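## Task

Set the blue foam block inside the tote near the door so that no part of it sticks out past the tote's rim. The robot must stay upright and level; tipping or ending on a lean counts as failure.

## Robot and tools

ROBOT. A TidyBot++: a wheeled base 0.54 m long, 0.50 m wide and 0.38 m tall on four driven casters, carrying a single seven-joint arm that ends in a two-finger gripper. The arm's shoulder sits 0.12 m ahead of the base centre and 0.68 m above the floor. Segments: upper arm 0.42 m, forearm 0.31 m, wrist-to-hand-point 0.31 m. Each scene begins with the arm folded and the hand pointing down, poking up to 0.08 m beyond the base front. base_camera (644x364) is fixed on the base front about 0.34 m up, looking ahead and down; wrist_camera (644x476, fisheye) rides on the hand and looks along it. Occasionally a loose object gets nudged by something.

FRAMES. All positions are in metres. Base frame: origin on the floor below the base centre, x ahead, y to the left, z up. The odometry frame is where the base frame stood at scene start; base_odometry gives x, y and heading (rad, left positive, -3.142 to 3.142) and counts wheel slip as travel, drifting a few cm over many moves. base_tilt is in degrees, forward and right positive.

move. One optional action plus cameras and blocking. There is one arm, so there is a single set of arm keys.
- base: object of offsets from where the base is when the command starts, measured along its own axes. translate_m: metres, forward positive, -2 to 2. strafe_m: metres, left positive, -2 to 2. rotate_rad: radians, counter-clockwise from above positive, -6.3 to 6.3.
- joints: absolute targets by name. joint_1_rad (any angle; positive turns the arm clockwise from above, the reverse of rotate_rad), joint_2_rad (-2.249 to 2.249, shoulder, 0 = upper arm vertical, positive leans forward), joint_3_rad (any angle), joint_4_rad (-2.579 to 2.579, elbow, 0 = straight; with joint_3 at 3.14 negative folds forearm forward), joint_5_rad (any angle), joint_6_rad (-2.099 to 2.099, wrist), joint_7_rad (any angle, spins the hand; at 1.57 with hand down the fingers part left/right), all in radians; gripper_pos 0 (open, pads ~85 mm apart) to 1 (closed), gap about 85 x (1 - gripper_pos) mm. Unlimited joints take the short way, so send steps under half a turn.
- target: one list of seven numbers [x, y, z, qw, qx, qy, qz], an absolute hand pose in the base frame, metres then a unit quaternion, in the same form as the hand_pose line. The hand point lies between the finger pads; hand z runs out along the fingers, fingers close along hand y. With target, joints may only contain gripper_pos.
- speeds: caps for this action only. translate_m and strafe_m 0.05 to 0.5 m/s (when both are given, cap under one key only); rotate_rad 0.1 to 1.57 rad/s.
- cameras: list of base_camera, wrist_camera or all; omitted means all, [] means none.
- blocking: true/omitted returns once everything rests; false returns in about 0.5 s while motion continues. A later move overrides only the keys it names.
An unknown key makes the call invalid; an out-of-range number gets it refused.

wait: seconds 0 to 10, plus cameras; reports state without commanding anything, returning early once motion ends. stop: brakes all running motions (optional cameras). zoom_image: camera and region [x0, y0, x1, y1] in pixels of that camera's last image, at most 504 x 504. read_manual: only licence texts. finished_scene: scene number; ends the scene irreversibly, and the goal must hold with the robot gone.

RESULTS. move reads done or the worst status. base_status, joint_status, hand_status per motion: done, moving, off_target (resting away from target, maybe still pushing), stopped, not_followed, contact_stop, time_out, torque_fault, limit_stop_at_motor_heat. hand_pose is the measured pose; hand_target is where the joint targets would place the hand. joint_positions, motor_effort (percent of max, peak of last action in brackets), Motor temperatures, pictures (camera order of images), on_its_own (uncommanded behaviour), earlier move (state of a non-blocking move), scene_time. Warnings: joint command not followed / pose unreachable with cause:, ARM HIT, MOTOR HOT, OVER-TEMPERATURE FAULT.

CONTROL TIPS. After done the hand is usually within 3 cm; to fix position, add (wanted - hand_pose) to your previous target's xyz. To hold still, resend hand_target, not hand_pose. Loads make the arm sag; never command a held joint to its current reading. Unreachable poses wander up to 10 s then time out. Forward-pointing poses low and close to the base may miss or drive the arm into the base; no check prevents arm-base contact. A downward hand reaches at most about 0.94 m up, only close in. When a held object touches a surface, hand_pose stops descending while commands keep going down. Closed fingertips reach ~20 mm beyond the hand point.

AVOID. A refused call, or an uncommanded stop or torque fault, cancels the remaining move, wait and finished_scene calls of that reply. Do not drive or turn while the arm is snagged above ~0.6 m, reach far out over nearby furniture from folded, or swing a stretched arm sideways: the robot can tip. Backing off or retracting rights a lean. Avoid dropping or releasing moving objects, slamming, hard pushes, squeezing something still resting on a surface, twisting or fast-swinging loads. Limit time holding loads or stretched out, as motors overheat. Thinking time lets the simulation run on.

Each tool is called after "Request:" by a JSON object that holds its "name" and its "arguments".

## Session

Request:
{"name": "move", "arguments": {}}

Scene clock: 0.00 s.
Motor temperatures (°C): [28 30 28 30 41 33 35]
base_odometry: x=+0.000 y=+0.000 heading=+0.000
base_tilt: forward=-0.6 right=+0.0
base_status: not commanded
joint_positions: joint_1_rad=-0.041 joint_2_rad=-0.349 joint_3_rad=+3.113 joint_4_rad=-2.508 joint_5_rad=-0.025 joint_6_rad=-0.892 joint_7_rad=+1.581 gripper_pos=+0.000
joint_status: not commanded
motor_effort: joint_1_rad=+0 joint_2_rad=-2 joint_3_rad=+1 joint_4_rad=+14 joint_5_rad=+1 joint_6_rad=+0 joint_7_rad=+1
hand_pose: x=+0.2635 y=+0.0165 z=+0.5925 quat_wxyz=(-0.006, +0.998, +0.032, +0.045) (m; base frame)
hand_target: x=+0.2627 y=+0.0164 z=+0.5920 quat_wxyz=(-0.006, +0.998, +0.032, +0.044) (m; base frame)
hand_status: not commanded
pictures: base_camera, wrist_camera

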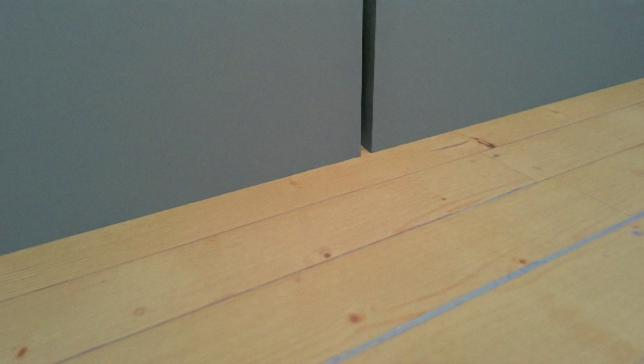

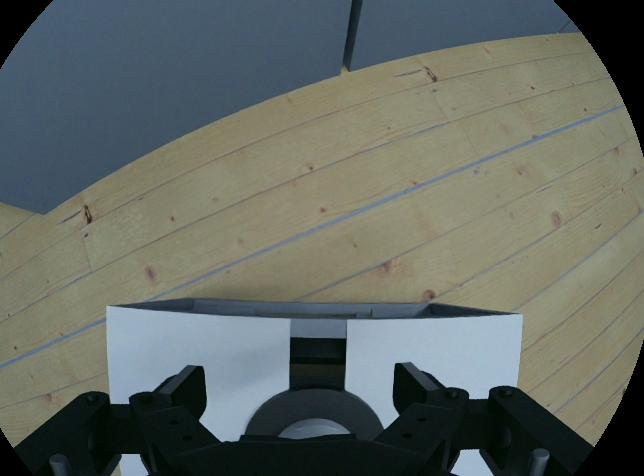

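Request:
{"name": "move", "arguments": {"joints": {"joint_6_rad": 0.35}}}

Request:
{"name": "move", "arguments": {"joints": {"joint_1_rad": 1.5}, "cameras": ["wrist_camera"]}}

Request:
{"name": "move", "arguments": {"joints": {"joint_1_rad": 3.1}, "cameras": ["wrist_camera"]}}

Request:
{"name": "move", "arguments": {"joints": {"joint_1_rad": -1.6}, "cameras": ["wrist_camera"]}}

Scene clock: 7.40 s.
Motor temperatures (°C): [27 30 28 30 41 33 35]
move: done
base_odometry: x=+0.000 y=+0.000 heading=+0.000
base_tilt: forward=-0.6 right=-0.1
base_status: not commanded
joint_positions: joint_1_rad=-0.041 joint_2_rad=-0.349 joint_3_rad=+3.113 joint_4_rad=-2.503 joint_5_rad=-0.025 joint_6_rad=+0.280 joint_7_rad=+1.581 gripper_pos=+0.000
joint_status: all done
motor_effort: joint_1_rad=+0(0) joint_2_rad=-7(8) joint_3_rad=+1(1) joint_4_rad=+19(20) joint_5_rad=+0(1) joint_6_rad=+8(8) joint_7_rad=+1(2)
hand_pose: x=+0.5334 y=+0.0290 z=+0.8108 quat_wxyz=(-0.018, +0.806, +0.023, +0.592) (m; base frame)
hand_target: x=+0.5374 y=+0.0289 z=+0.8278 quat_wxyz=(-0.018, +0.787, +0.022, +0.617) (m; base frame)
hand_status: not commanded
pictures: base_camera, wrist_camera
camera_calibration:
wrist_camera: T_world_to_cam=[[0.0422452, -0.999007, -0.0141341, 0.0176704], [-0.280654, 0.00171146, -0.959807, 0.990007], [0.958879, 0.0445141, -0.280303, -0.151117], [0, 0, 0, 1]] pos_world=[0.422005, 0.0226853, 0.908107]

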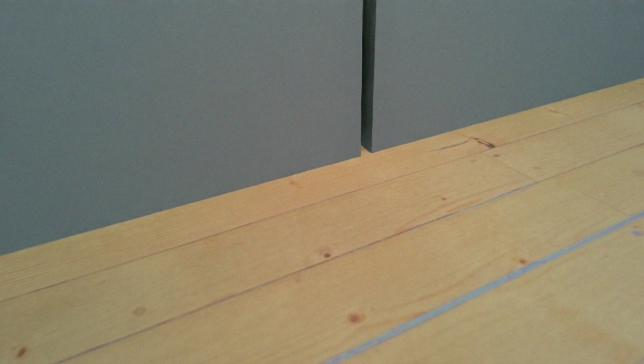

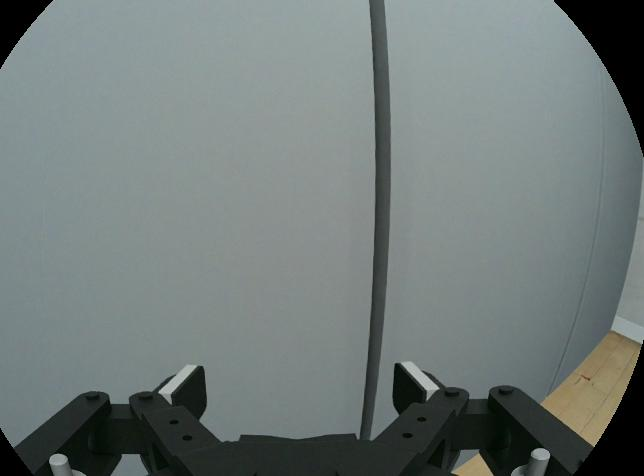

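Scene clock: 10.17 s.
Motor temperatures (°C): [27 30 28 30 41 33 35]
move: done
base_odometry: x=+0.000 y=+0.000 heading=+0.000
base_tilt: forward=-0.6 right=+0.0
base_status: not commanded
joint_positions: joint_1_rad=+1.477 joint_2_rad=-0.349 joint_3_rad=+3.113 joint_4_rad=-2.503 joint_5_rad=-0.025 joint_6_rad=+0.281 joint_7_rad=+1.581 gripper_pos=+0.000
joint_status: all done
motor_effort: joint_1_rad=+0(2) joint_2_rad=-7(8) joint_3_rad=+1(2) joint_4_rad=+19(20) joint_5_rad=+0(2) joint_6_rad=+8(8) joint_7_rad=+1(2)
hand_pose: x=+0.1698 y=-0.4123 z=+0.8110 quat_wxyz=(+0.395, +0.600, -0.538, +0.442) (m; base frame)
hand_target: x=+0.1602 y=-0.4173 z=+0.8278 quat_wxyz=(+0.417, +0.580, -0.532, +0.455) (m; base frame)
hand_status: not commanded
pictures: wrist_camera
camera_calibration:
wrist_camera: T_world_to_cam=[[-0.995377, -0.0949974, -0.0141157, 0.141098], [-0.0130782, 0.27968, -0.960004, 0.958244], [0.0951457, -0.955382, -0.279629, -0.0490055], [0, 0, 0, 1]] pos_world=[0.157641, -0.301416, 0.908207]

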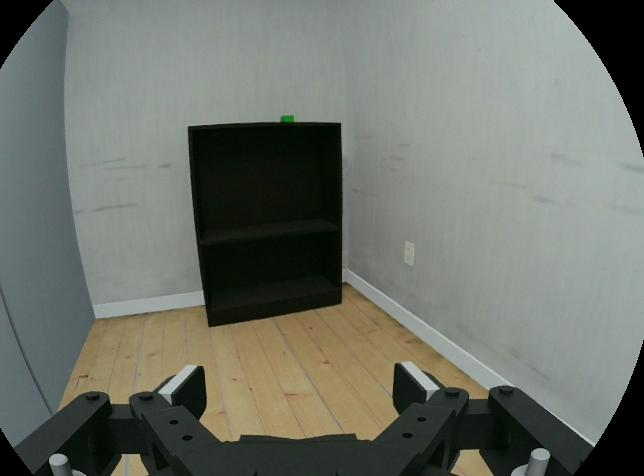

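Scene clock: 12.97 s.
Motor temperatures (°C): [27 30 28 30 41 33 35]
move: done
base_odometry: x=+0.000 y=+0.000 heading=+0.000
base_tilt: forward=-0.6 right=+0.0
base_status: not commanded
joint_positions: joint_1_rad=+3.077 joint_2_rad=-0.349 joint_3_rad=+3.113 joint_4_rad=-2.503 joint_5_rad=-0.025 joint_6_rad=+0.281 joint_7_rad=+1.581 gripper_pos=+0.000
joint_status: all done
motor_effort: joint_1_rad=+0(2) joint_2_rad=-6(8) joint_3_rad=+1(2) joint_4_rad=+19(20) joint_5_rad=+0(2) joint_6_rad=+8(8) joint_7_rad=+1(2)
hand_pose: x=-0.2946 y=-0.0387 z=+0.8111 quat_wxyz=(+0.592, +0.033, -0.805, +0.025) (m; base frame)
hand_target: x=-0.2994 y=-0.0290 z=+0.8278 quat_wxyz=(+0.617, +0.022, -0.787, +0.018) (m; base frame)
hand_status: not commanded
pictures: wrist_camera
camera_calibration:
wrist_camera: T_world_to_cam=[[-0.0658716, 0.997729, -0.0140923, 0.0304134], [0.279832, 0.004915, -0.960037, 0.923493], [-0.957787, -0.0671827, -0.27952, 0.0761701], [0, 0, 0, 1]] pos_world=[-0.183464, -0.029766, 0.908306]

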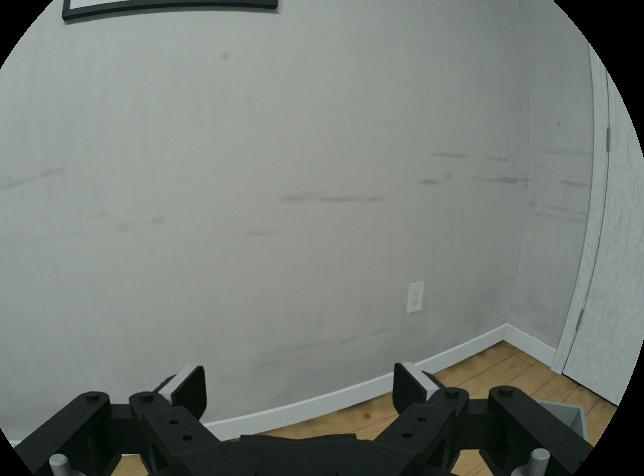

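Scene clock: 15.77 s.
Motor temperatures (°C): [27 30 28 30 41 33 35]
move: done
base_odometry: x=+0.000 y=+0.000 heading=+0.000
base_tilt: forward=-0.7 right=+0.0
base_status: not commanded
joint_positions: joint_1_rad=+4.660 joint_2_rad=-0.349 joint_3_rad=+3.113 joint_4_rad=-2.503 joint_5_rad=-0.025 joint_6_rad=+0.281 joint_7_rad=+1.581 gripper_pos=+0.000
joint_status: all done
motor_effort: joint_1_rad=+0(2) joint_2_rad=-7(8) joint_3_rad=+1(1) joint_4_rad=+19(20) joint_5_rad=+1(2) joint_6_rad=+8(8) joint_7_rad=+1(2)
hand_pose: x=+0.0854 y=+0.4141 z=+0.8111 quat_wxyz=(+0.433, -0.550, -0.589, -0.404) (m; base frame)
hand_target: x=+0.0952 y=+0.4187 z=+0.8278 quat_wxyz=(+0.446, -0.544, -0.569, -0.426) (m; base frame)
hand_status: not commanded
pictures: wrist_camera
camera_calibration:
wrist_camera: T_world_to_cam=[[0.998469, 0.0534978, -0.0140819, -0.0961891], [0.00144997, -0.279774, -0.960065, 0.95661], [-0.0553011, 0.958574, -0.279424, -0.0313008], [0, 0, 0, 1]] pos_world=[0.0929237, 0.302785, 0.908306]

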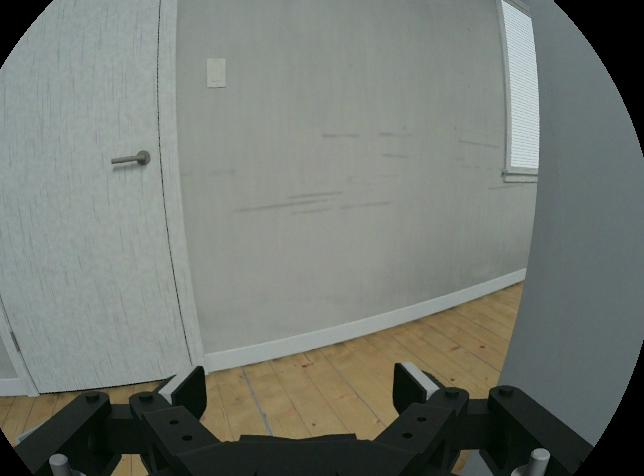

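Request:
{"name": "move", "arguments": {"joints": {"joint_1_rad": -2.35, "joint_6_rad": -0.1}, "cameras": ["wrist_camera"]}}

Request:
{"name": "move", "arguments": {"joints": {"joint_1_rad": -0.8, "joint_6_rad": 0.3}, "cameras": ["wrist_camera"]}}

Scene clock: 20.83 s.
Motor temperatures (°C): [27 30 27 30 41 33 35]
move: done
base_odometry: x=+0.000 y=+0.000 heading=+0.000
base_tilt: forward=-0.6 right=+0.0
base_status: not commanded
joint_positions: joint_1_rad=+3.956 joint_2_rad=-0.349 joint_3_rad=+3.113 joint_4_rad=-2.503 joint_5_rad=-0.025 joint_6_rad=-0.018 joint_7_rad=+1.581 gripper_pos=+0.000
joint_status: all done
motor_effort: joint_1_rad=+0(2) joint_2_rad=-6(8) joint_3_rad=+1(2) joint_4_rad=+19(20) joint_5_rad=+1(2) joint_6_rad=+6(9) joint_7_rad=+1(2)
hand_pose: x=-0.1470 y=+0.2644 z=+0.7278 quat_wxyz=(+0.430, -0.343, -0.816, -0.179) (m; base frame)
hand_target: x=-0.1403 y=+0.2454 z=+0.7037 quat_wxyz=(+0.395, -0.341, -0.838, -0.159) (m; base frame)
hand_status: not commanded
pictures: wrist_camera
camera_calibration:
wrist_camera: T_world_to_cam=[[0.727194, 0.686356, -0.0102315, -0.0673592], [0.371005, -0.405533, -0.835403, 0.831923], [-0.577533, 0.603704, -0.549543, 0.289763], [0, 0, 0, 1]] pos_world=[-0.0923173, 0.208674, 0.853538]

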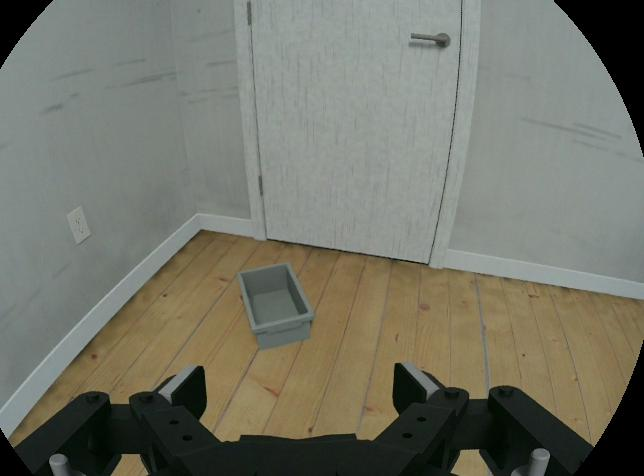

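Scene clock: 23.60 s.
Motor temperatures (°C): [27 30 27 29 41 33 35]
move: done
base_odometry: x=+0.000 y=+0.000 heading=+0.000
base_tilt: forward=-0.6 right=+0.0
base_status: not commanded
joint_positions: joint_1_rad=+5.460 joint_2_rad=-0.349 joint_3_rad=+3.113 joint_4_rad=-2.503 joint_5_rad=-0.025 joint_6_rad=+0.228 joint_7_rad=+1.581 gripper_pos=+0.000
joint_status: all done
motor_effort: joint_1_rad=+0(2) joint_2_rad=-8(8) joint_3_rad=+1(1) joint_4_rad=+19(20) joint_5_rad=+1(2) joint_6_rad=+8(9) joint_7_rad=+1(2)
hand_pose: x=+0.3889 y=+0.3088 z=+0.7954 quat_wxyz=(+0.233, -0.750, -0.335, -0.521) (m; base frame)
hand_target: x=+0.3998 y=+0.3059 z=+0.8128 quat_wxyz=(+0.237, -0.736, -0.318, -0.548) (m; base frame)
hand_status: not commanded
pictures: wrist_camera
camera_calibration:
wrist_camera: T_world_to_cam=[[0.733925, -0.679097, -0.0134614, -0.065237], [-0.233488, -0.233629, -0.943875, 0.97591], [0.637838, 0.695877, -0.330027, -0.0661079], [0, 0, 0, 1]] pos_world=[0.317908, 0.229702, 0.898441]

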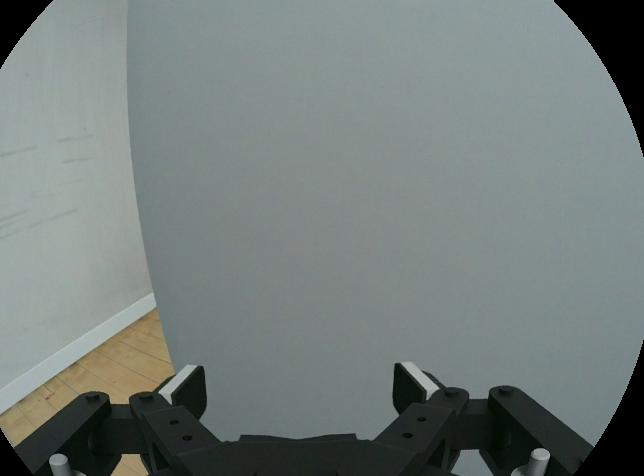

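Request:
{"name": "move", "arguments": {"joints": {"joint_1_rad": -0.8, "joint_6_rad": -0.2}, "base": {"rotate_rad": 0.42}, "cameras": ["base_camera"]}}

Request:
{"name": "move", "arguments": {"base": {"translate_m": 0.12, "strafe_m": 1.03}, "cameras": ["wrist_camera", "base_camera"]}}

Scene clock: 54.27 s.
Motor temperatures (°C): [27 30 27 29 41 33 35]
move: done
base_odometry: x=+0.000 y=+0.000 heading=+0.419
base_tilt: forward=-0.6 right=+0.0
base_status: done
joint_positions: joint_1_rad=+5.463 joint_2_rad=-0.349 joint_3_rad=+3.113 joint_4_rad=-2.502 joint_5_rad=-0.025 joint_6_rad=-0.143 joint_7_rad=+1.581 gripper_pos=+0.000
joint_status: all done
motor_effort: joint_1_rad=+0(2) joint_2_rad=-6(7) joint_3_rad=+1(2) joint_4_rad=+18(20) joint_5_rad=+1(2) joint_6_rad=+6(9) joint_7_rad=+1(2)
hand_pose: x=+0.3498 y=+0.2651 z=+0.6977 quat_wxyz=(+0.169, -0.833, -0.371, -0.374) (m; base frame)
hand_target: x=+0.3443 y=+0.2493 z=+0.6807 quat_wxyz=(+0.153, -0.848, -0.368, -0.348) (m; base frame)
hand_status: not commanded
pictures: base_camera

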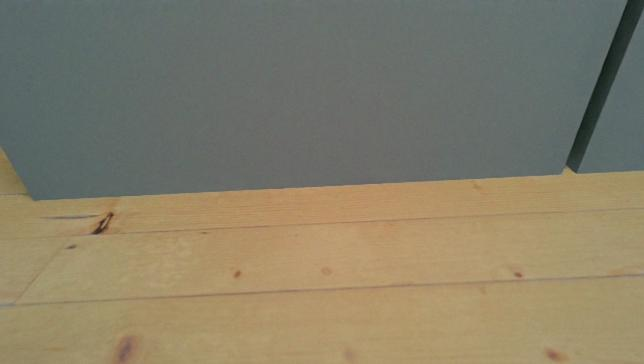

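Scene clock: 57.60 s.
Motor temperatures (°C): [27 30 27 29 41 33 35]
move: done
base_odometry: x=-0.310 y=+0.990 heading=+0.420
base_tilt: forward=-0.6 right=-0.1
base_status: done
joint_positions: joint_1_rad=+5.463 joint_2_rad=-0.349 joint_3_rad=+3.113 joint_4_rad=-2.502 joint_5_rad=-0.025 joint_6_rad=-0.143 joint_7_rad=+1.581 gripper_pos=+0.000
joint_status: not commanded
motor_effort: joint_1_rad=+0(1) joint_2_rad=-5(8) joint_3_rad=+1(2) joint_4_rad=+18(19) joint_5_rad=+0(1) joint_6_rad=+6(7) joint_7_rad=+1(2)
hand_pose: x=+0.3498 y=+0.2651 z=+0.6977 quat_wxyz=(+0.169, -0.833, -0.371, -0.374) (m; base frame)
hand_target: x=+0.3443 y=+0.2493 z=+0.6807 quat_wxyz=(+0.153, -0.848, -0.368, -0.348) (m; base frame)
hand_status: not commanded
pictures: base_camera, wrist_camera
camera_calibration:
wrist_camera: T_world_to_cam=[[0.731461, -0.681828, -0.00865054, -0.069317], [-0.446968, -0.469847, -0.761225, 0.874167], [0.51496, 0.560673, -0.64843, 0.25802], [0, 0, 0, 1]] pos_world=[0.308558, 0.218798, 0.832146]

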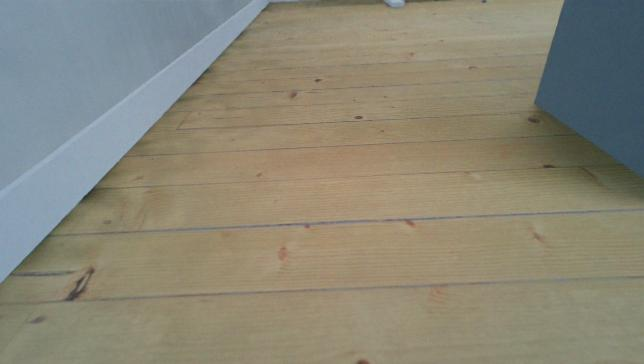

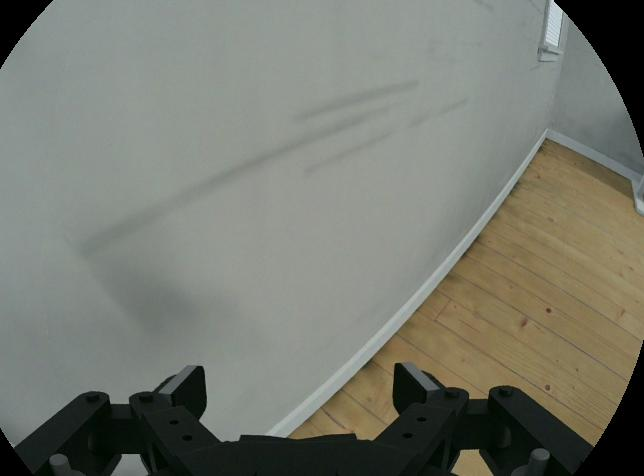

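Request:
{"name": "move", "arguments": {"joints": {"joint_1_rad": 0.3, "joint_6_rad": 0.2}, "cameras": ["wrist_camera"]}}

Scene clock: 61.13 s.
Motor temperatures (°C): [27 30 27 29 41 33 35]
move: done
base_odometry: x=-0.310 y=+0.990 heading=+0.420
base_tilt: forward=-0.6 right=-0.1
base_status: not commanded
joint_positions: joint_1_rad=+6.560 joint_2_rad=-0.349 joint_3_rad=+3.113 joint_4_rad=-2.502 joint_5_rad=-0.025 joint_6_rad=+0.127 joint_7_rad=+1.581 gripper_pos=+0.000
joint_status: all done
motor_effort: joint_1_rad=+0(2) joint_2_rad=-7(7) joint_3_rad=+1(1) joint_4_rad=+19(19) joint_5_rad=+0(1) joint_6_rad=+7(8) joint_7_rad=+0(2)
hand_pose: x=+0.5050 y=-0.0970 z=+0.7671 quat_wxyz=(-0.067, -0.841, +0.110, -0.525) (m; base frame)
hand_target: x=+0.5091 y=-0.1083 z=+0.7834 quat_wxyz=(-0.078, -0.823, +0.117, -0.551) (m; base frame)
hand_status: not commanded
pictures: wrist_camera
camera_calibration:
wrist_camera: T_world_to_cam=[[-0.272493, -0.962081, -0.0121901, 0.053328], [-0.403647, 0.125808, -0.906224, 0.973385], [0.873394, -0.242019, -0.422623, -0.00605881], [0, 0, 0, 1]] pos_world=[0.412727, -0.0726204, 0.880194]

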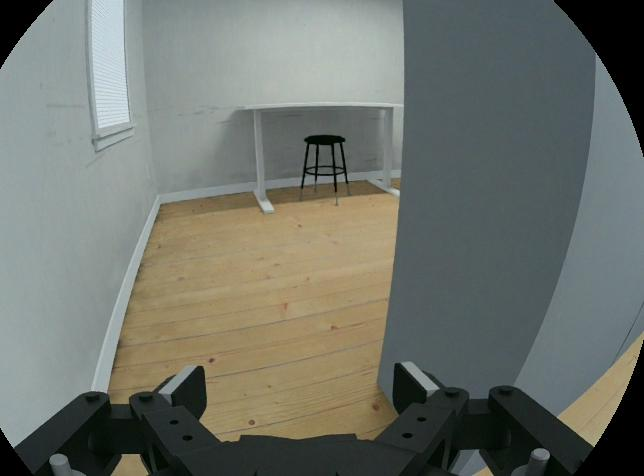

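Request:
{"name": "move", "arguments": {"base": {"translate_m": 1.2}, "joints": {"joint_1_rad": 0.0}, "cameras": ["wrist_camera", "base_camera"]}}

Request:
{"name": "move", "arguments": {"joints": {"joint_1_rad": 1.0, "joint_6_rad": 0.2}, "cameras": ["wrist_camera"]}}

Scene clock: 67.13 s.
Motor temperatures (°C): [27 30 27 29 41 33 35]
move: done
base_odometry: x=+0.786 y=+1.479 heading=+0.420
base_tilt: forward=-0.6 right=+0.0
base_status: done
joint_positions: joint_1_rad=+6.306 joint_2_rad=-0.349 joint_3_rad=+3.113 joint_4_rad=-2.502 joint_5_rad=-0.025 joint_6_rad=+0.132 joint_7_rad=+1.581 gripper_pos=+0.000
joint_status: all done
motor_effort: joint_1_rad=+0(2) joint_2_rad=-7(9) joint_3_rad=+0(2) joint_4_rad=+19(20) joint_5_rad=+1(2) joint_6_rad=+7(8) joint_7_rad=+1(2)
hand_pose: x=+0.5177 y=+0.0031 z=+0.7687 quat_wxyz=(-0.001, -0.847, +0.002, -0.531) (m; base frame)
hand_target: x=+0.5237 y=+0.0119 z=+0.7834 quat_wxyz=(+0.005, -0.831, -0.007, -0.556) (m; base frame)
hand_status: not commanded
pictures: base_camera, wrist_camera
camera_calibration:
wrist_camera: T_world_to_cam=[[-0.0218819, -0.999686, -0.0122334, 0.0235364], [-0.417019, 0.0202477, -0.908672, 0.976577], [0.908634, -0.0147819, -0.417331, -0.0152997], [0, 0, 0, 1]] pos_world=[0.421668, 0.0035294, 0.881291]

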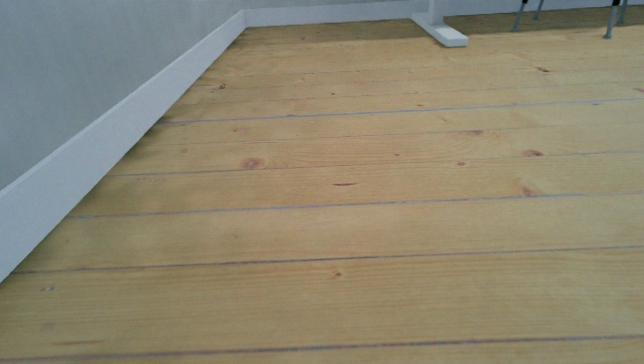

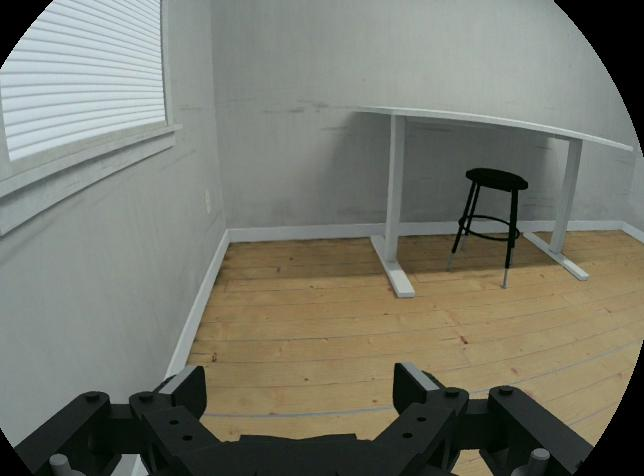

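Scene clock: 69.43 s.
Motor temperatures (°C): [27 30 27 29 40 33 35]
move: done
base_odometry: x=+0.786 y=+1.479 heading=+0.420
base_tilt: forward=-0.6 right=+0.0
base_status: not commanded
joint_positions: joint_1_rad=+7.260 joint_2_rad=-0.349 joint_3_rad=+3.113 joint_4_rad=-2.502 joint_5_rad=-0.025 joint_6_rad=+0.132 joint_7_rad=+1.581 gripper_pos=+0.000
joint_status: all done
motor_effort: joint_1_rad=+0(2) joint_2_rad=-7(8) joint_3_rad=+1(2) joint_4_rad=+19(20) joint_5_rad=+1(1) joint_6_rad=+7(9) joint_7_rad=+1(2)
hand_pose: x=+0.3521 y=-0.3235 z=+0.7687 quat_wxyz=(-0.244, -0.751, +0.391, -0.472) (m; base frame)
hand_target: x=+0.3477 y=-0.3341 z=+0.7834 quat_wxyz=(-0.262, -0.732, +0.392, -0.491) (m; base frame)
hand_status: not commanded
pictures: wrist_camera
camera_calibration:
wrist_camera: T_world_to_cam=[[-0.828303, -0.560147, -0.0122625, 0.119547], [-0.224567, 0.351966, -0.908675, 0.953651], [0.513307, -0.749904, -0.417325, 0.0317913], [0, 0, 0, 1]] pos_world=[0.296861, -0.244848, 0.881291]

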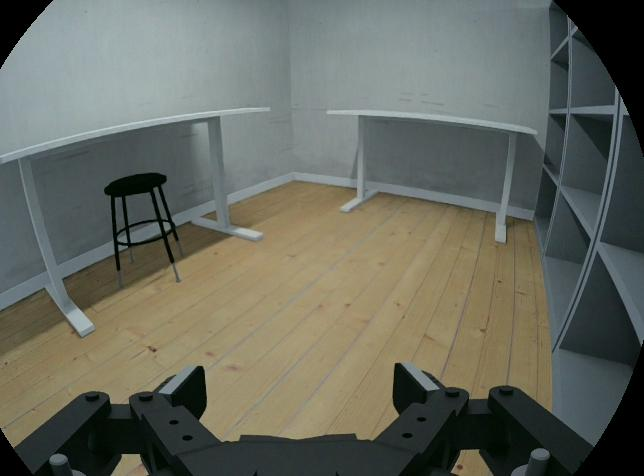

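Request:
{"name": "move", "arguments": {"joints": {"joint_1_rad": 1.0, "joint_2_rad": -0.3, "joint_4_rad": -1.6, "joint_6_rad": -0.65}, "cameras": ["wrist_camera"]}}

Request:
{"name": "move", "arguments": {"joints": {"joint_1_rad": 0.2}, "cameras": ["wrist_camera"]}}

Request:
{"name": "move", "arguments": {"joints": {"joint_1_rad": 1.8}, "cameras": ["wrist_camera"]}}

Scene clock: 78.27 s.
Motor temperatures (°C): [27 30 27 29 40 33 35]
move: done
base_odometry: x=+0.786 y=+1.479 heading=+0.420
base_tilt: forward=-0.6 right=-0.1
base_status: not commanded
joint_positions: joint_1_rad=+7.260 joint_2_rad=-0.327 joint_3_rad=+3.113 joint_4_rad=-1.604 joint_5_rad=-0.025 joint_6_rad=-0.569 joint_7_rad=+1.581 gripper_pos=+0.000
joint_status: all done
motor_effort: joint_1_rad=+0(2) joint_2_rad=-10(11) joint_3_rad=+1(1) joint_4_rad=+22(23) joint_5_rad=+1(1) joint_6_rad=+8(9) joint_7_rad=+0(2)
hand_pose: x=+0.3972 y=-0.3725 z=+1.0870 quat_wxyz=(-0.272, -0.710, +0.362, -0.539) (m; base frame)
hand_target: x=+0.3900 y=-0.3810 z=+1.0525 quat_wxyz=(-0.257, -0.733, +0.384, -0.499) (m; base frame)
hand_status: not commanded
pictures: wrist_camera
camera_calibration:
wrist_camera: T_world_to_cam=[[-0.81597, -0.577811, -0.018088, 0.128258], [-0.131356, 0.215786, -0.967565, 1.24648], [0.562973, -0.787128, -0.251974, -0.108645], [0, 0, 0, 1]] pos_world=[0.32955, -0.280381, 1.18099]

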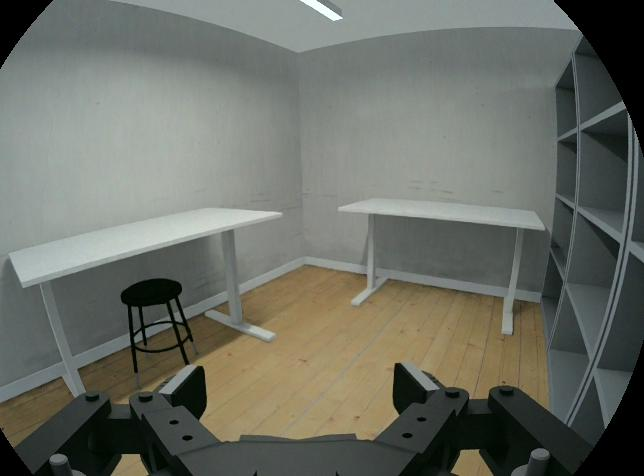

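Scene clock: 80.33 s.
Motor temperatures (°C): [27 30 27 29 40 33 35]
move: done
base_odometry: x=+0.786 y=+1.479 heading=+0.420
base_tilt: forward=-0.6 right=+0.0
base_status: not commanded
joint_positions: joint_1_rad=+6.506 joint_2_rad=-0.326 joint_3_rad=+3.113 joint_4_rad=-1.604 joint_5_rad=-0.025 joint_6_rad=-0.570 joint_7_rad=+1.581 gripper_pos=+0.000
joint_status: all done
motor_effort: joint_1_rad=+0(2) joint_2_rad=-10(11) joint_3_rad=+1(2) joint_4_rad=+22(22) joint_5_rad=+1(1) joint_6_rad=+8(8) joint_7_rad=+0(2)
hand_pose: x=+0.5772 y=-0.0811 z=+1.0860 quat_wxyz=(-0.054, -0.794, +0.075, -0.600) (m; base frame)
hand_target: x=+0.5811 y=-0.0710 z=+1.0525 quat_wxyz=(-0.043, -0.825, +0.069, -0.560) (m; base frame)
hand_status: not commanded
pictures: wrist_camera
camera_calibration:
wrist_camera: T_world_to_cam=[[-0.199141, -0.979803, -0.0181101, 0.0549404], [-0.246126, 0.067895, -0.966857, 1.25974], [0.948559, -0.188084, -0.254676, -0.151908], [0, 0, 0, 1]] pos_world=[0.465089, -0.0602706, 1.18029]

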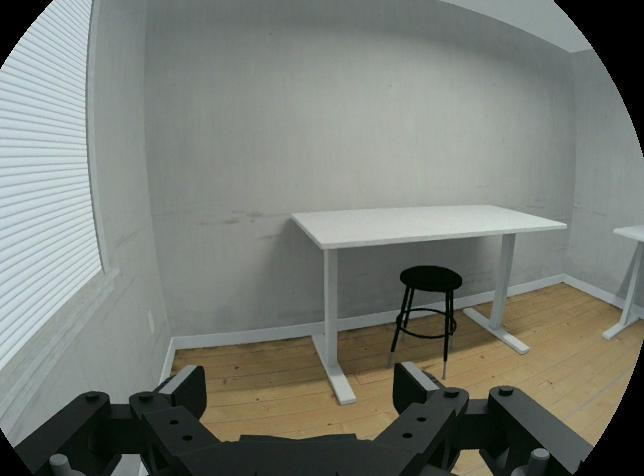

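Scene clock: 83.13 s.
Motor temperatures (°C): [27 30 27 29 40 33 35]
move: done
base_odometry: x=+0.786 y=+1.479 heading=+0.420
base_tilt: forward=-0.6 right=-0.1
base_status: not commanded
joint_positions: joint_1_rad=+8.060 joint_2_rad=-0.324 joint_3_rad=+3.113 joint_4_rad=-1.604 joint_5_rad=-0.025 joint_6_rad=-0.571 joint_7_rad=+1.581 gripper_pos=+0.000
joint_status: all done
motor_effort: joint_1_rad=+0(2) joint_2_rad=-9(11) joint_3_rad=+1(2) joint_4_rad=+22(22) joint_5_rad=+1(2) joint_6_rad=+8(9) joint_7_rad=+1(2)
hand_pose: x=+0.0452 y=-0.4603 z=+1.0849 quat_wxyz=(-0.459, -0.514, +0.611, -0.389) (m; base frame)
hand_target: x=+0.0345 y=-0.4598 z=+1.0525 quat_wxyz=(-0.431, -0.526, +0.639, -0.359) (m; base frame)
hand_status: not commanded
pictures: wrist_camera
camera_calibration:
wrist_camera: T_world_to_cam=[[-0.982923, 0.183123, -0.018125, 0.148143], [0.0643281, 0.249653, -0.966196, 1.2224], [-0.172408, -0.950862, -0.25717, -0.0165746], [0, 0, 0, 1]] pos_world=[0.0641216, -0.348063, 1.1795]

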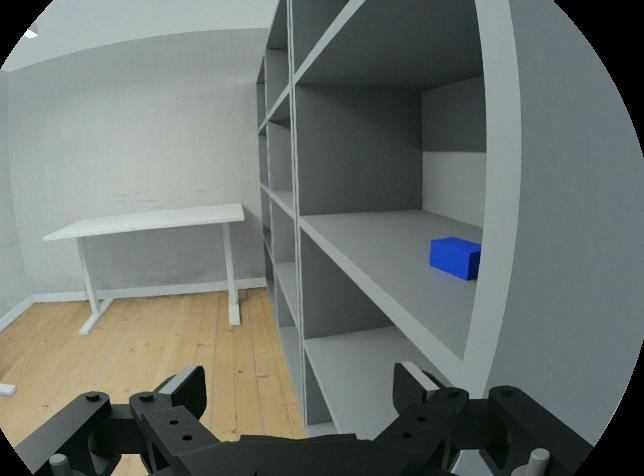

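Request:
{"name": "zoom_image", "arguments": {"camera": "wrist_camera", "region": [300, 60, 560, 400]}}

Scaled by 1.482.

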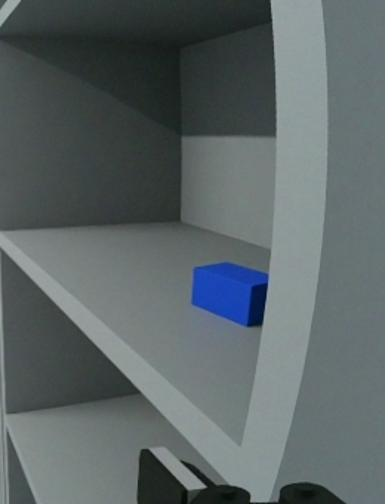

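Request:
{"name": "move", "arguments": {"base": {"translate_m": 0.6}, "joints": {"joint_1_rad": 1.0}, "cameras": []}}

Request:
{"name": "move", "arguments": {"base": {"rotate_rad": -3.14}, "joints": {"joint_1_rad": 0.0}, "cameras": ["wrist_camera", "base_camera"]}}

Scene clock: 105.10 s.
Motor temperatures (°C): [27 30 26 29 40 33 35]
move: done
base_odometry: x=+1.334 y=+1.725 heading=+0.421
base_tilt: forward=-0.6 right=+0.0
base_status: done
joint_positions: joint_1_rad=+7.303 joint_2_rad=-0.320 joint_3_rad=+3.112 joint_4_rad=-1.603 joint_5_rad=-0.025 joint_6_rad=-0.571 joint_7_rad=+1.581 gripper_pos=+0.000
joint_status: all done
motor_effort: joint_1_rad=+0(2) joint_2_rad=-10(12) joint_3_rad=+1(3) joint_4_rad=+22(22) joint_5_rad=+0(1) joint_6_rad=+8(9) joint_7_rad=+0(2)
hand_pose: x=+0.3824 y=-0.3864 z=+1.0831 quat_wxyz=(-0.281, -0.705, +0.379, -0.530) (m; base frame)
hand_target: x=+0.3900 y=-0.3810 z=+1.0525 quat_wxyz=(-0.257, -0.733, +0.384, -0.499) (m; base frame)
hand_status: not commanded
pictures: none
No camera images: "cameras" was empty.

Scene clock: 108.40 s.
Motor temperatures (°C): [27 30 26 29 40 33 35]
move: done
base_odometry: x=+1.334 y=+1.725 heading=-2.719
base_tilt: forward=-0.5 right=+0.0
base_status: done
joint_positions: joint_1_rad=+6.304 joint_2_rad=-0.316 joint_3_rad=+3.112 joint_4_rad=-1.603 joint_5_rad=-0.025 joint_6_rad=-0.572 joint_7_rad=+1.581 gripper_pos=+0.000
joint_status: all done
motor_effort: joint_1_rad=+0(2) joint_2_rad=-11(13) joint_3_rad=+1(2) joint_4_rad=+22(22) joint_5_rad=+1(1) joint_6_rad=+8(8) joint_7_rad=+1(2)
hand_pose: x=+0.5880 y=+0.0124 z=+1.0811 quat_wxyz=(+0.007, -0.801, -0.005, -0.598) (m; base frame)
hand_target: x=+0.5860 y=+0.0222 z=+1.0525 quat_wxyz=(+0.013, -0.828, -0.014, -0.561) (m; base frame)
hand_status: not commanded
pictures: base_camera, wrist_camera
camera_calibration:
wrist_camera: T_world_to_cam=[[0.00131159, -0.999833, -0.018231, 0.0311373], [-0.265324, 0.0172297, -0.964005, 1.26021], [0.964158, 0.00610151, -0.265257, -0.145956], [0, 0, 0, 1]] pos_world=[0.475049, 0.0103096, 1.1767]

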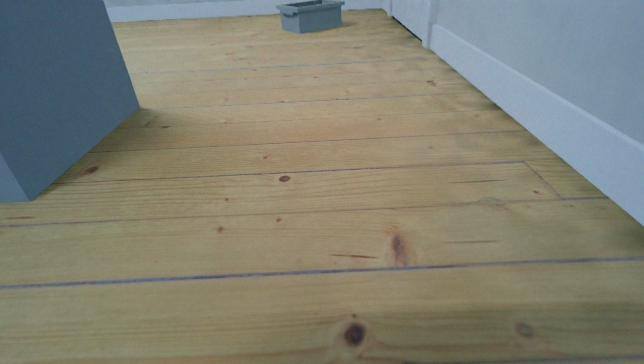

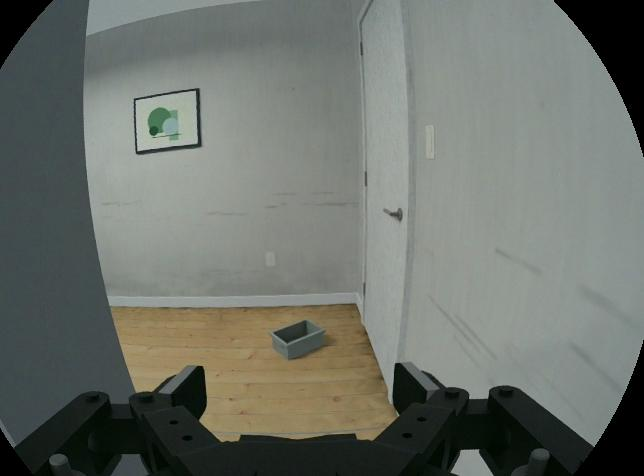

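Request:
{"name": "move", "arguments": {"base": {"strafe_m": 0.72, "translate_m": -0.05}, "cameras": ["wrist_camera", "base_camera"]}}

Scene clock: 117.00 s.
Motor temperatures (°C): [27 30 26 29 40 33 35]
move: done
base_odometry: x=+1.675 y=+1.088 heading=-2.719
base_tilt: forward=-0.6 right=+0.0
base_status: done
joint_positions: joint_1_rad=+6.302 joint_2_rad=-0.316 joint_3_rad=+3.112 joint_4_rad=-1.603 joint_5_rad=-0.025 joint_6_rad=-0.572 joint_7_rad=+1.581 gripper_pos=+0.000
joint_status: not commanded
motor_effort: joint_1_rad=+0(2) joint_2_rad=-10(12) joint_3_rad=+1(3) joint_4_rad=+22(22) joint_5_rad=+1(2) joint_6_rad=+8(9) joint_7_rad=+1(2)
hand_pose: x=+0.5880 y=+0.0134 z=+1.0811 quat_wxyz=(+0.008, -0.801, -0.006, -0.598) (m; base frame)
hand_target: x=+0.5860 y=+0.0222 z=+1.0525 quat_wxyz=(+0.013, -0.828, -0.014, -0.561) (m; base frame)
hand_status: not commanded
pictures: base_camera, wrist_camera
camera_calibration:
wrist_camera: T_world_to_cam=[[0.00337058, -0.999827, -0.0182677, 0.0309006], [-0.265448, 0.0167179, -0.96398, 1.26023], [0.964119, 0.00809829, -0.265346, -0.145857], [0, 0, 0, 1]] pos_world=[0.475045, 0.011008, 1.1767]

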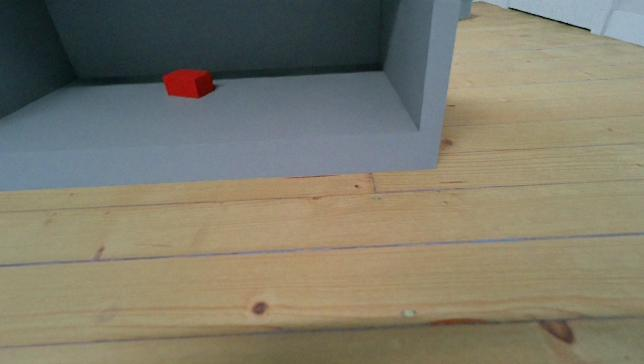

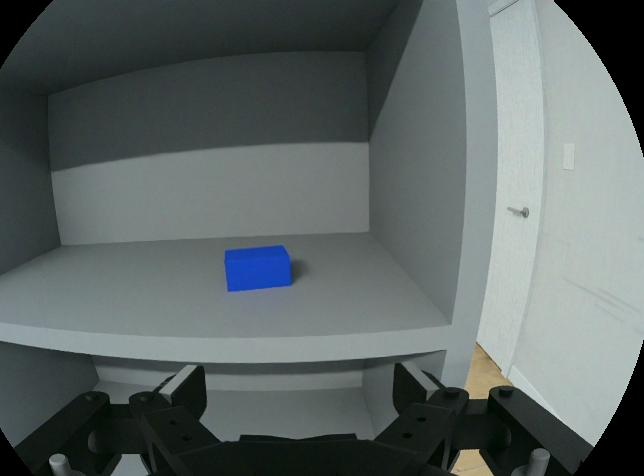

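Request:
{"name": "zoom_image", "arguments": {"camera": "wrist_camera", "region": [200, 220, 320, 320]}}

Scaled by 4.200.

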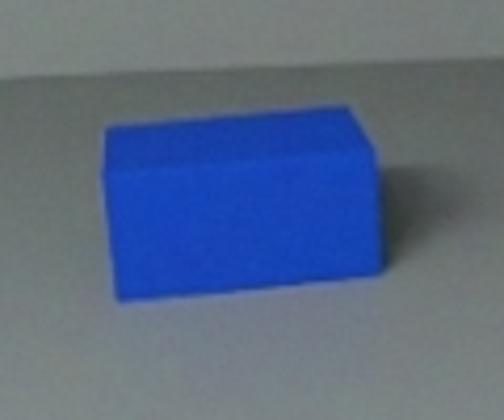

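Request:
{"name": "move", "arguments": {"base": {"strafe_m": 0.12}, "cameras": ["wrist_camera"]}}

Request:
{"name": "zoom_image", "arguments": {"camera": "wrist_camera", "region": [240, 220, 400, 340]}}

Scene clock: 141.53 s.
Motor temperatures (°C): [27 30 26 29 40 33 35]
move: done
base_odometry: x=+1.725 y=+0.979 heading=-2.719
base_tilt: forward=-0.6 right=-0.1
base_status: done
joint_positions: joint_1_rad=+6.299 joint_2_rad=-0.316 joint_3_rad=+3.112 joint_4_rad=-1.603 joint_5_rad=-0.025 joint_6_rad=-0.572 joint_7_rad=+1.581 gripper_pos=+0.000
joint_status: not commanded
motor_effort: joint_1_rad=+0(2) joint_2_rad=-10(11) joint_3_rad=+1(3) joint_4_rad=+22(22) joint_5_rad=+1(1) joint_6_rad=+8(8) joint_7_rad=+1(1)
hand_pose: x=+0.5880 y=+0.0148 z=+1.0811 quat_wxyz=(+0.009, -0.801, -0.007, -0.598) (m; base frame)
hand_target: x=+0.5860 y=+0.0222 z=+1.0525 quat_wxyz=(+0.013, -0.828, -0.014, -0.561) (m; base frame)
hand_status: not commanded
pictures: wrist_camera
camera_calibration:
wrist_camera: T_world_to_cam=[[0.00650133, -0.999814, -0.0181793, 0.0304068], [-0.265514, 0.0158012, -0.963978, 1.26025], [0.964085, 0.011094, -0.265362, -0.145862], [0, 0, 0, 1]] pos_world=[0.47504, 0.0121058, 1.1767]

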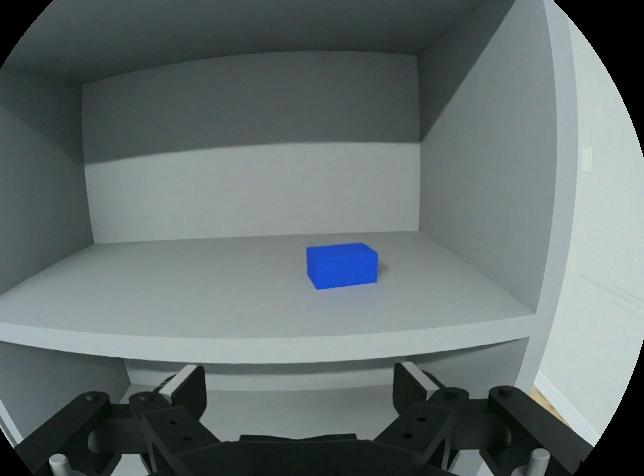

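Scaled by 3.150.

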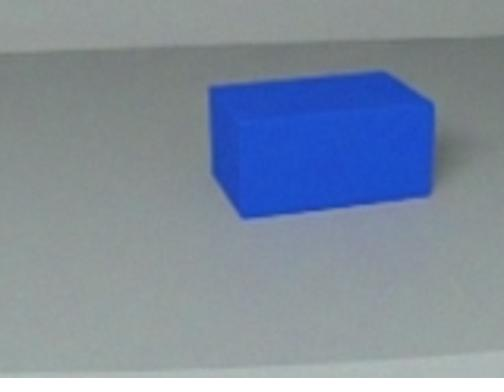

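Request:
{"name": "move", "arguments": {"target": [0.53, -0.02, 1.05, 0.2746, 0.7131, -0.5276, 0.3712], "cameras": ["wrist_camera"]}}

Scene clock: 204.97 s.
Motor temperatures (°C): [27 30 26 29 40 33 35]
move: done
base_odometry: x=+1.725 y=+0.979 heading=-2.719
base_tilt: forward=-0.6 right=-0.1
base_status: not commanded
joint_positions: joint_1_rad=+8.363 joint_2_rad=-0.726 joint_3_rad=+2.186 joint_4_rad=-0.779 joint_5_rad=-0.298 joint_6_rad=-1.713 joint_7_rad=+1.029 gripper_pos=+0.000
joint_status: not commanded
motor_effort: joint_1_rad=+0(1) joint_2_rad=+24(24) joint_3_rad=+9(10) joint_4_rad=+8(22) joint_5_rad=+5(5) joint_6_rad=+6(8) joint_7_rad=+1(2)
hand_pose: x=+0.5241 y=-0.0422 z=+1.0823 quat_wxyz=(-0.289, -0.706, +0.507, -0.401) (m; base frame)
hand_target: x=+0.5300 y=-0.0200 z=+1.0500 quat_wxyz=(-0.275, -0.713, +0.528, -0.371) (m; base frame)
hand_status: done (0.040 m and 4.6 deg from the pose sent, 0.074 m and 76.1 deg at the start)
pictures: wrist_camera
camera_calibration:
wrist_camera: T_world_to_cam=[[-0.953261, -0.302037, -0.00821479, 0.495445], [-0.142375, 0.472997, -0.869485, 1.0977], [0.266502, -0.827676, -0.493892, 0.494263], [0, 0, 0, 1]] pos_world=[0.49685, 0.0395224, 1.20262]

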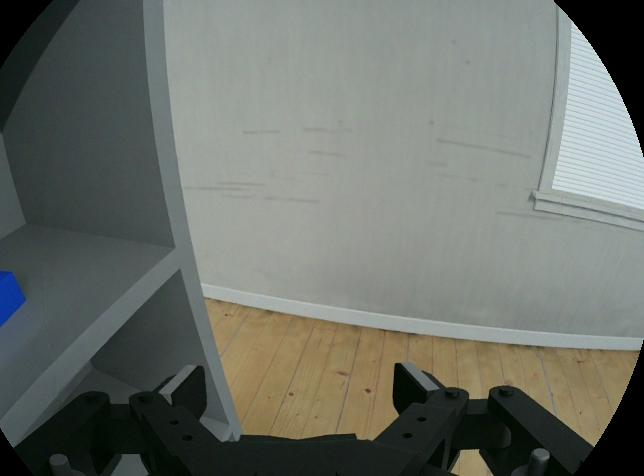

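Request:
{"name": "move", "arguments": {"target": [0.56, -0.20, 1.04, 0.2746, 0.7131, -0.5276, 0.3712], "cameras": ["wrist_camera"]}}

Scene clock: 213.17 s.
Motor temperatures (°C): [27 30 26 29 40 33 35]
move: done
base_odometry: x=+1.725 y=+0.979 heading=-2.719
base_tilt: forward=-0.6 right=+0.0
base_status: not commanded
joint_positions: joint_1_rad=+8.630 joint_2_rad=-0.649 joint_3_rad=+2.013 joint_4_rad=-0.937 joint_5_rad=-0.300 joint_6_rad=-1.516 joint_7_rad=+1.078 gripper_pos=+0.000
joint_status: not commanded
motor_effort: joint_1_rad=+0(3) joint_2_rad=+21(28) joint_3_rad=+10(11) joint_4_rad=+12(13) joint_5_rad=+4(6) joint_6_rad=+5(6) joint_7_rad=+0(1)
hand_pose: x=+0.5355 y=-0.1942 z=+1.0399 quat_wxyz=(-0.282, -0.694, +0.560, -0.354) (m; base frame)
hand_target: x=+0.5600 y=-0.2000 z=+1.0400 quat_wxyz=(-0.275, -0.713, +0.528, -0.371) (m; base frame)
hand_status: done (0.025 m and 4.8 deg from the pose sent, 0.167 m and 4.6 deg at the start)
pictures: wrist_camera
camera_calibration:
wrist_camera: T_world_to_cam=[[-0.980807, -0.194614, -0.0120011, 0.499697], [-0.10217, 0.565386, -0.818474, 1.07779], [0.166072, -0.801539, -0.574418, 0.486933], [0, 0, 0, 1]] pos_world=[0.519359, -0.121826, 1.16785]

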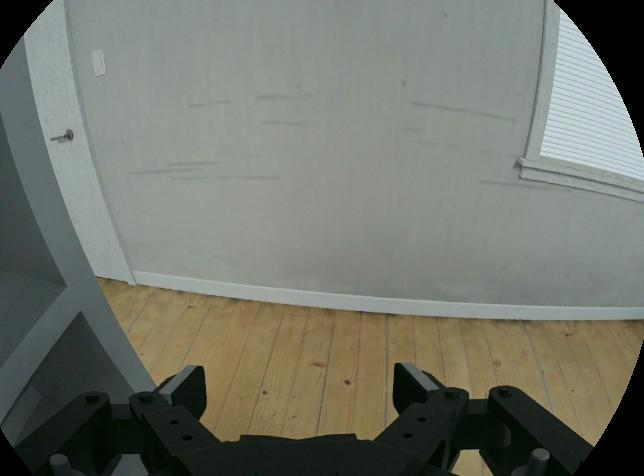

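Request:
{"name": "move", "arguments": {"base": {"rotate_rad": 0.075}, "cameras": []}}

Request:
{"name": "move", "arguments": {"base": {"strafe_m": 0.22}, "cameras": ["wrist_camera", "base_camera"]}}

Scene clock: 220.80 s.
Motor temperatures (°C): [27 30 26 29 40 33 35]
move: done
base_odometry: x=+1.725 y=+0.979 heading=-2.644
base_tilt: forward=-0.6 right=-0.1
base_status: done
joint_positions: joint_1_rad=+8.633 joint_2_rad=-0.648 joint_3_rad=+2.009 joint_4_rad=-0.938 joint_5_rad=-0.303 joint_6_rad=-1.514 joint_7_rad=+1.078 gripper_pos=+0.000
joint_status: not commanded
motor_effort: joint_1_rad=+0(3) joint_2_rad=+22(23) joint_3_rad=+10(11) joint_4_rad=+12(14) joint_5_rad=+4(4) joint_6_rad=+5(7) joint_7_rad=+0(2)
hand_pose: x=+0.5369 y=-0.1948 z=+1.0385 quat_wxyz=(-0.280, -0.695, +0.560, -0.353) (m; base frame)
hand_target: x=+0.5600 y=-0.2000 z=+1.0400 quat_wxyz=(-0.275, -0.713, +0.528, -0.371) (m; base frame)
hand_status: not commanded
pictures: none
No camera images: "cameras" was empty.

Scene clock: 222.40 s.
Motor temperatures (°C): [27 30 26 29 40 33 35]
move: done
base_odometry: x=+1.830 y=+0.785 heading=-2.643
base_tilt: forward=-0.5 right=-0.1
base_status: done
joint_positions: joint_1_rad=+8.634 joint_2_rad=-0.648 joint_3_rad=+2.008 joint_4_rad=-0.939 joint_5_rad=-0.303 joint_6_rad=-1.513 joint_7_rad=+1.078 gripper_pos=+0.000
joint_status: not commanded
motor_effort: joint_1_rad=+1(4) joint_2_rad=+21(25) joint_3_rad=+10(11) joint_4_rad=+12(14) joint_5_rad=+3(4) joint_6_rad=+5(6) joint_7_rad=+0(2)
hand_pose: x=+0.5369 y=-0.1957 z=+1.0384 quat_wxyz=(-0.280, -0.695, +0.560, -0.353) (m; base frame)
hand_target: x=+0.5600 y=-0.2000 z=+1.0400 quat_wxyz=(-0.275, -0.713, +0.528, -0.371) (m; base frame)
hand_status: not commanded
pictures: base_camera, wrist_camera
camera_calibration:
wrist_camera: T_world_to_cam=[[-0.980391, -0.196571, -0.0139285, 0.50216], [-0.102396, 0.568533, -0.816263, 1.07607], [0.168372, -0.79883, -0.577513, 0.487264], [0, 0, 0, 1]] pos_world=[0.520456, -0.12383, 1.16675]

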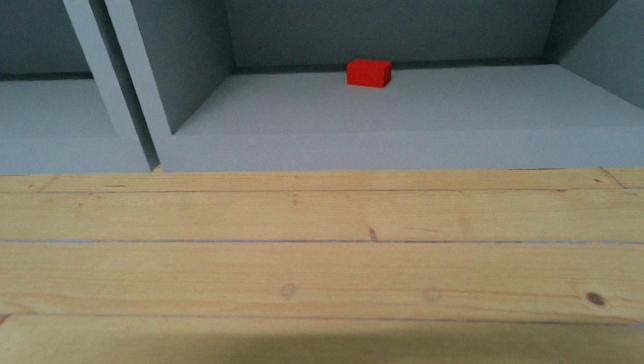

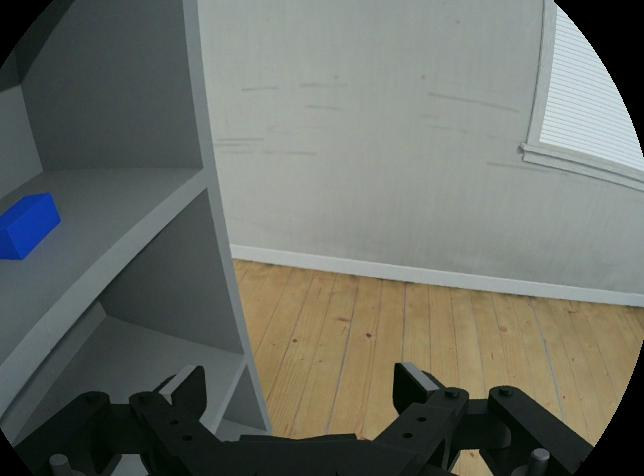

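Request:
{"name": "zoom_image", "arguments": {"camera": "wrist_camera", "region": [0, 160, 120, 290]}}

Scaled by 3.877.

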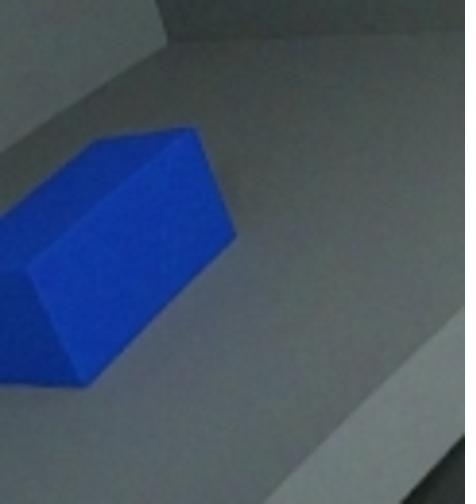

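Request:
{"name": "move", "arguments": {"base": {"translate_m": 0.24}, "speeds": {"translate_m": 0.25}, "cameras": ["wrist_camera"]}}

Scene clock: 233.03 s.
Motor temperatures (°C): [27 30 26 29 40 33 35]
move: done
base_odometry: x=+1.619 y=+0.670 heading=-2.642
base_tilt: forward=-0.6 right=+0.0
base_status: done
joint_positions: joint_1_rad=+8.634 joint_2_rad=-0.646 joint_3_rad=+2.006 joint_4_rad=-0.939 joint_5_rad=-0.304 joint_6_rad=-1.512 joint_7_rad=+1.078 gripper_pos=+0.000
joint_status: not commanded
motor_effort: joint_1_rad=+0(1) joint_2_rad=+21(24) joint_3_rad=+10(11) joint_4_rad=+12(13) joint_5_rad=+4(5) joint_6_rad=+5(6) joint_7_rad=+0(2)
hand_pose: x=+0.5375 y=-0.1957 z=+1.0382 quat_wxyz=(-0.279, -0.696, +0.560, -0.354) (m; base frame)
hand_target: x=+0.5600 y=-0.2000 z=+1.0400 quat_wxyz=(-0.275, -0.713, +0.528, -0.371) (m; base frame)
hand_status: not commanded
pictures: wrist_camera
camera_calibration:
wrist_camera: T_world_to_cam=[[-0.979884, -0.198998, -0.0150826, 0.503192], [-0.103098, 0.569472, -0.81552, 1.07575], [0.170876, -0.79756, -0.578532, 0.487042], [0, 0, 0, 1]] pos_world=[0.520753, -0.124028, 1.16665]

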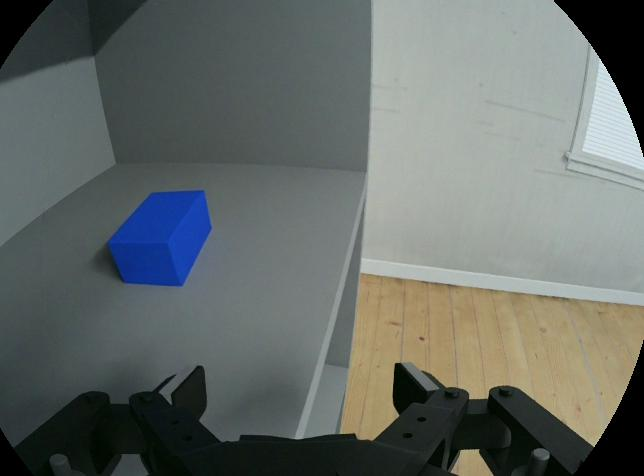

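Request:
{"name": "zoom_image", "arguments": {"camera": "wrist_camera", "region": [90, 170, 230, 310]}}

Scaled by 3.600.

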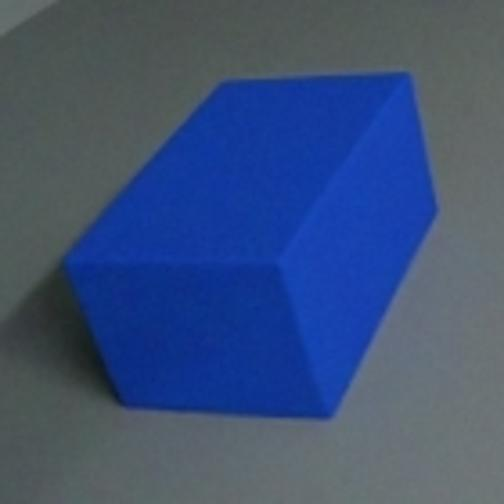

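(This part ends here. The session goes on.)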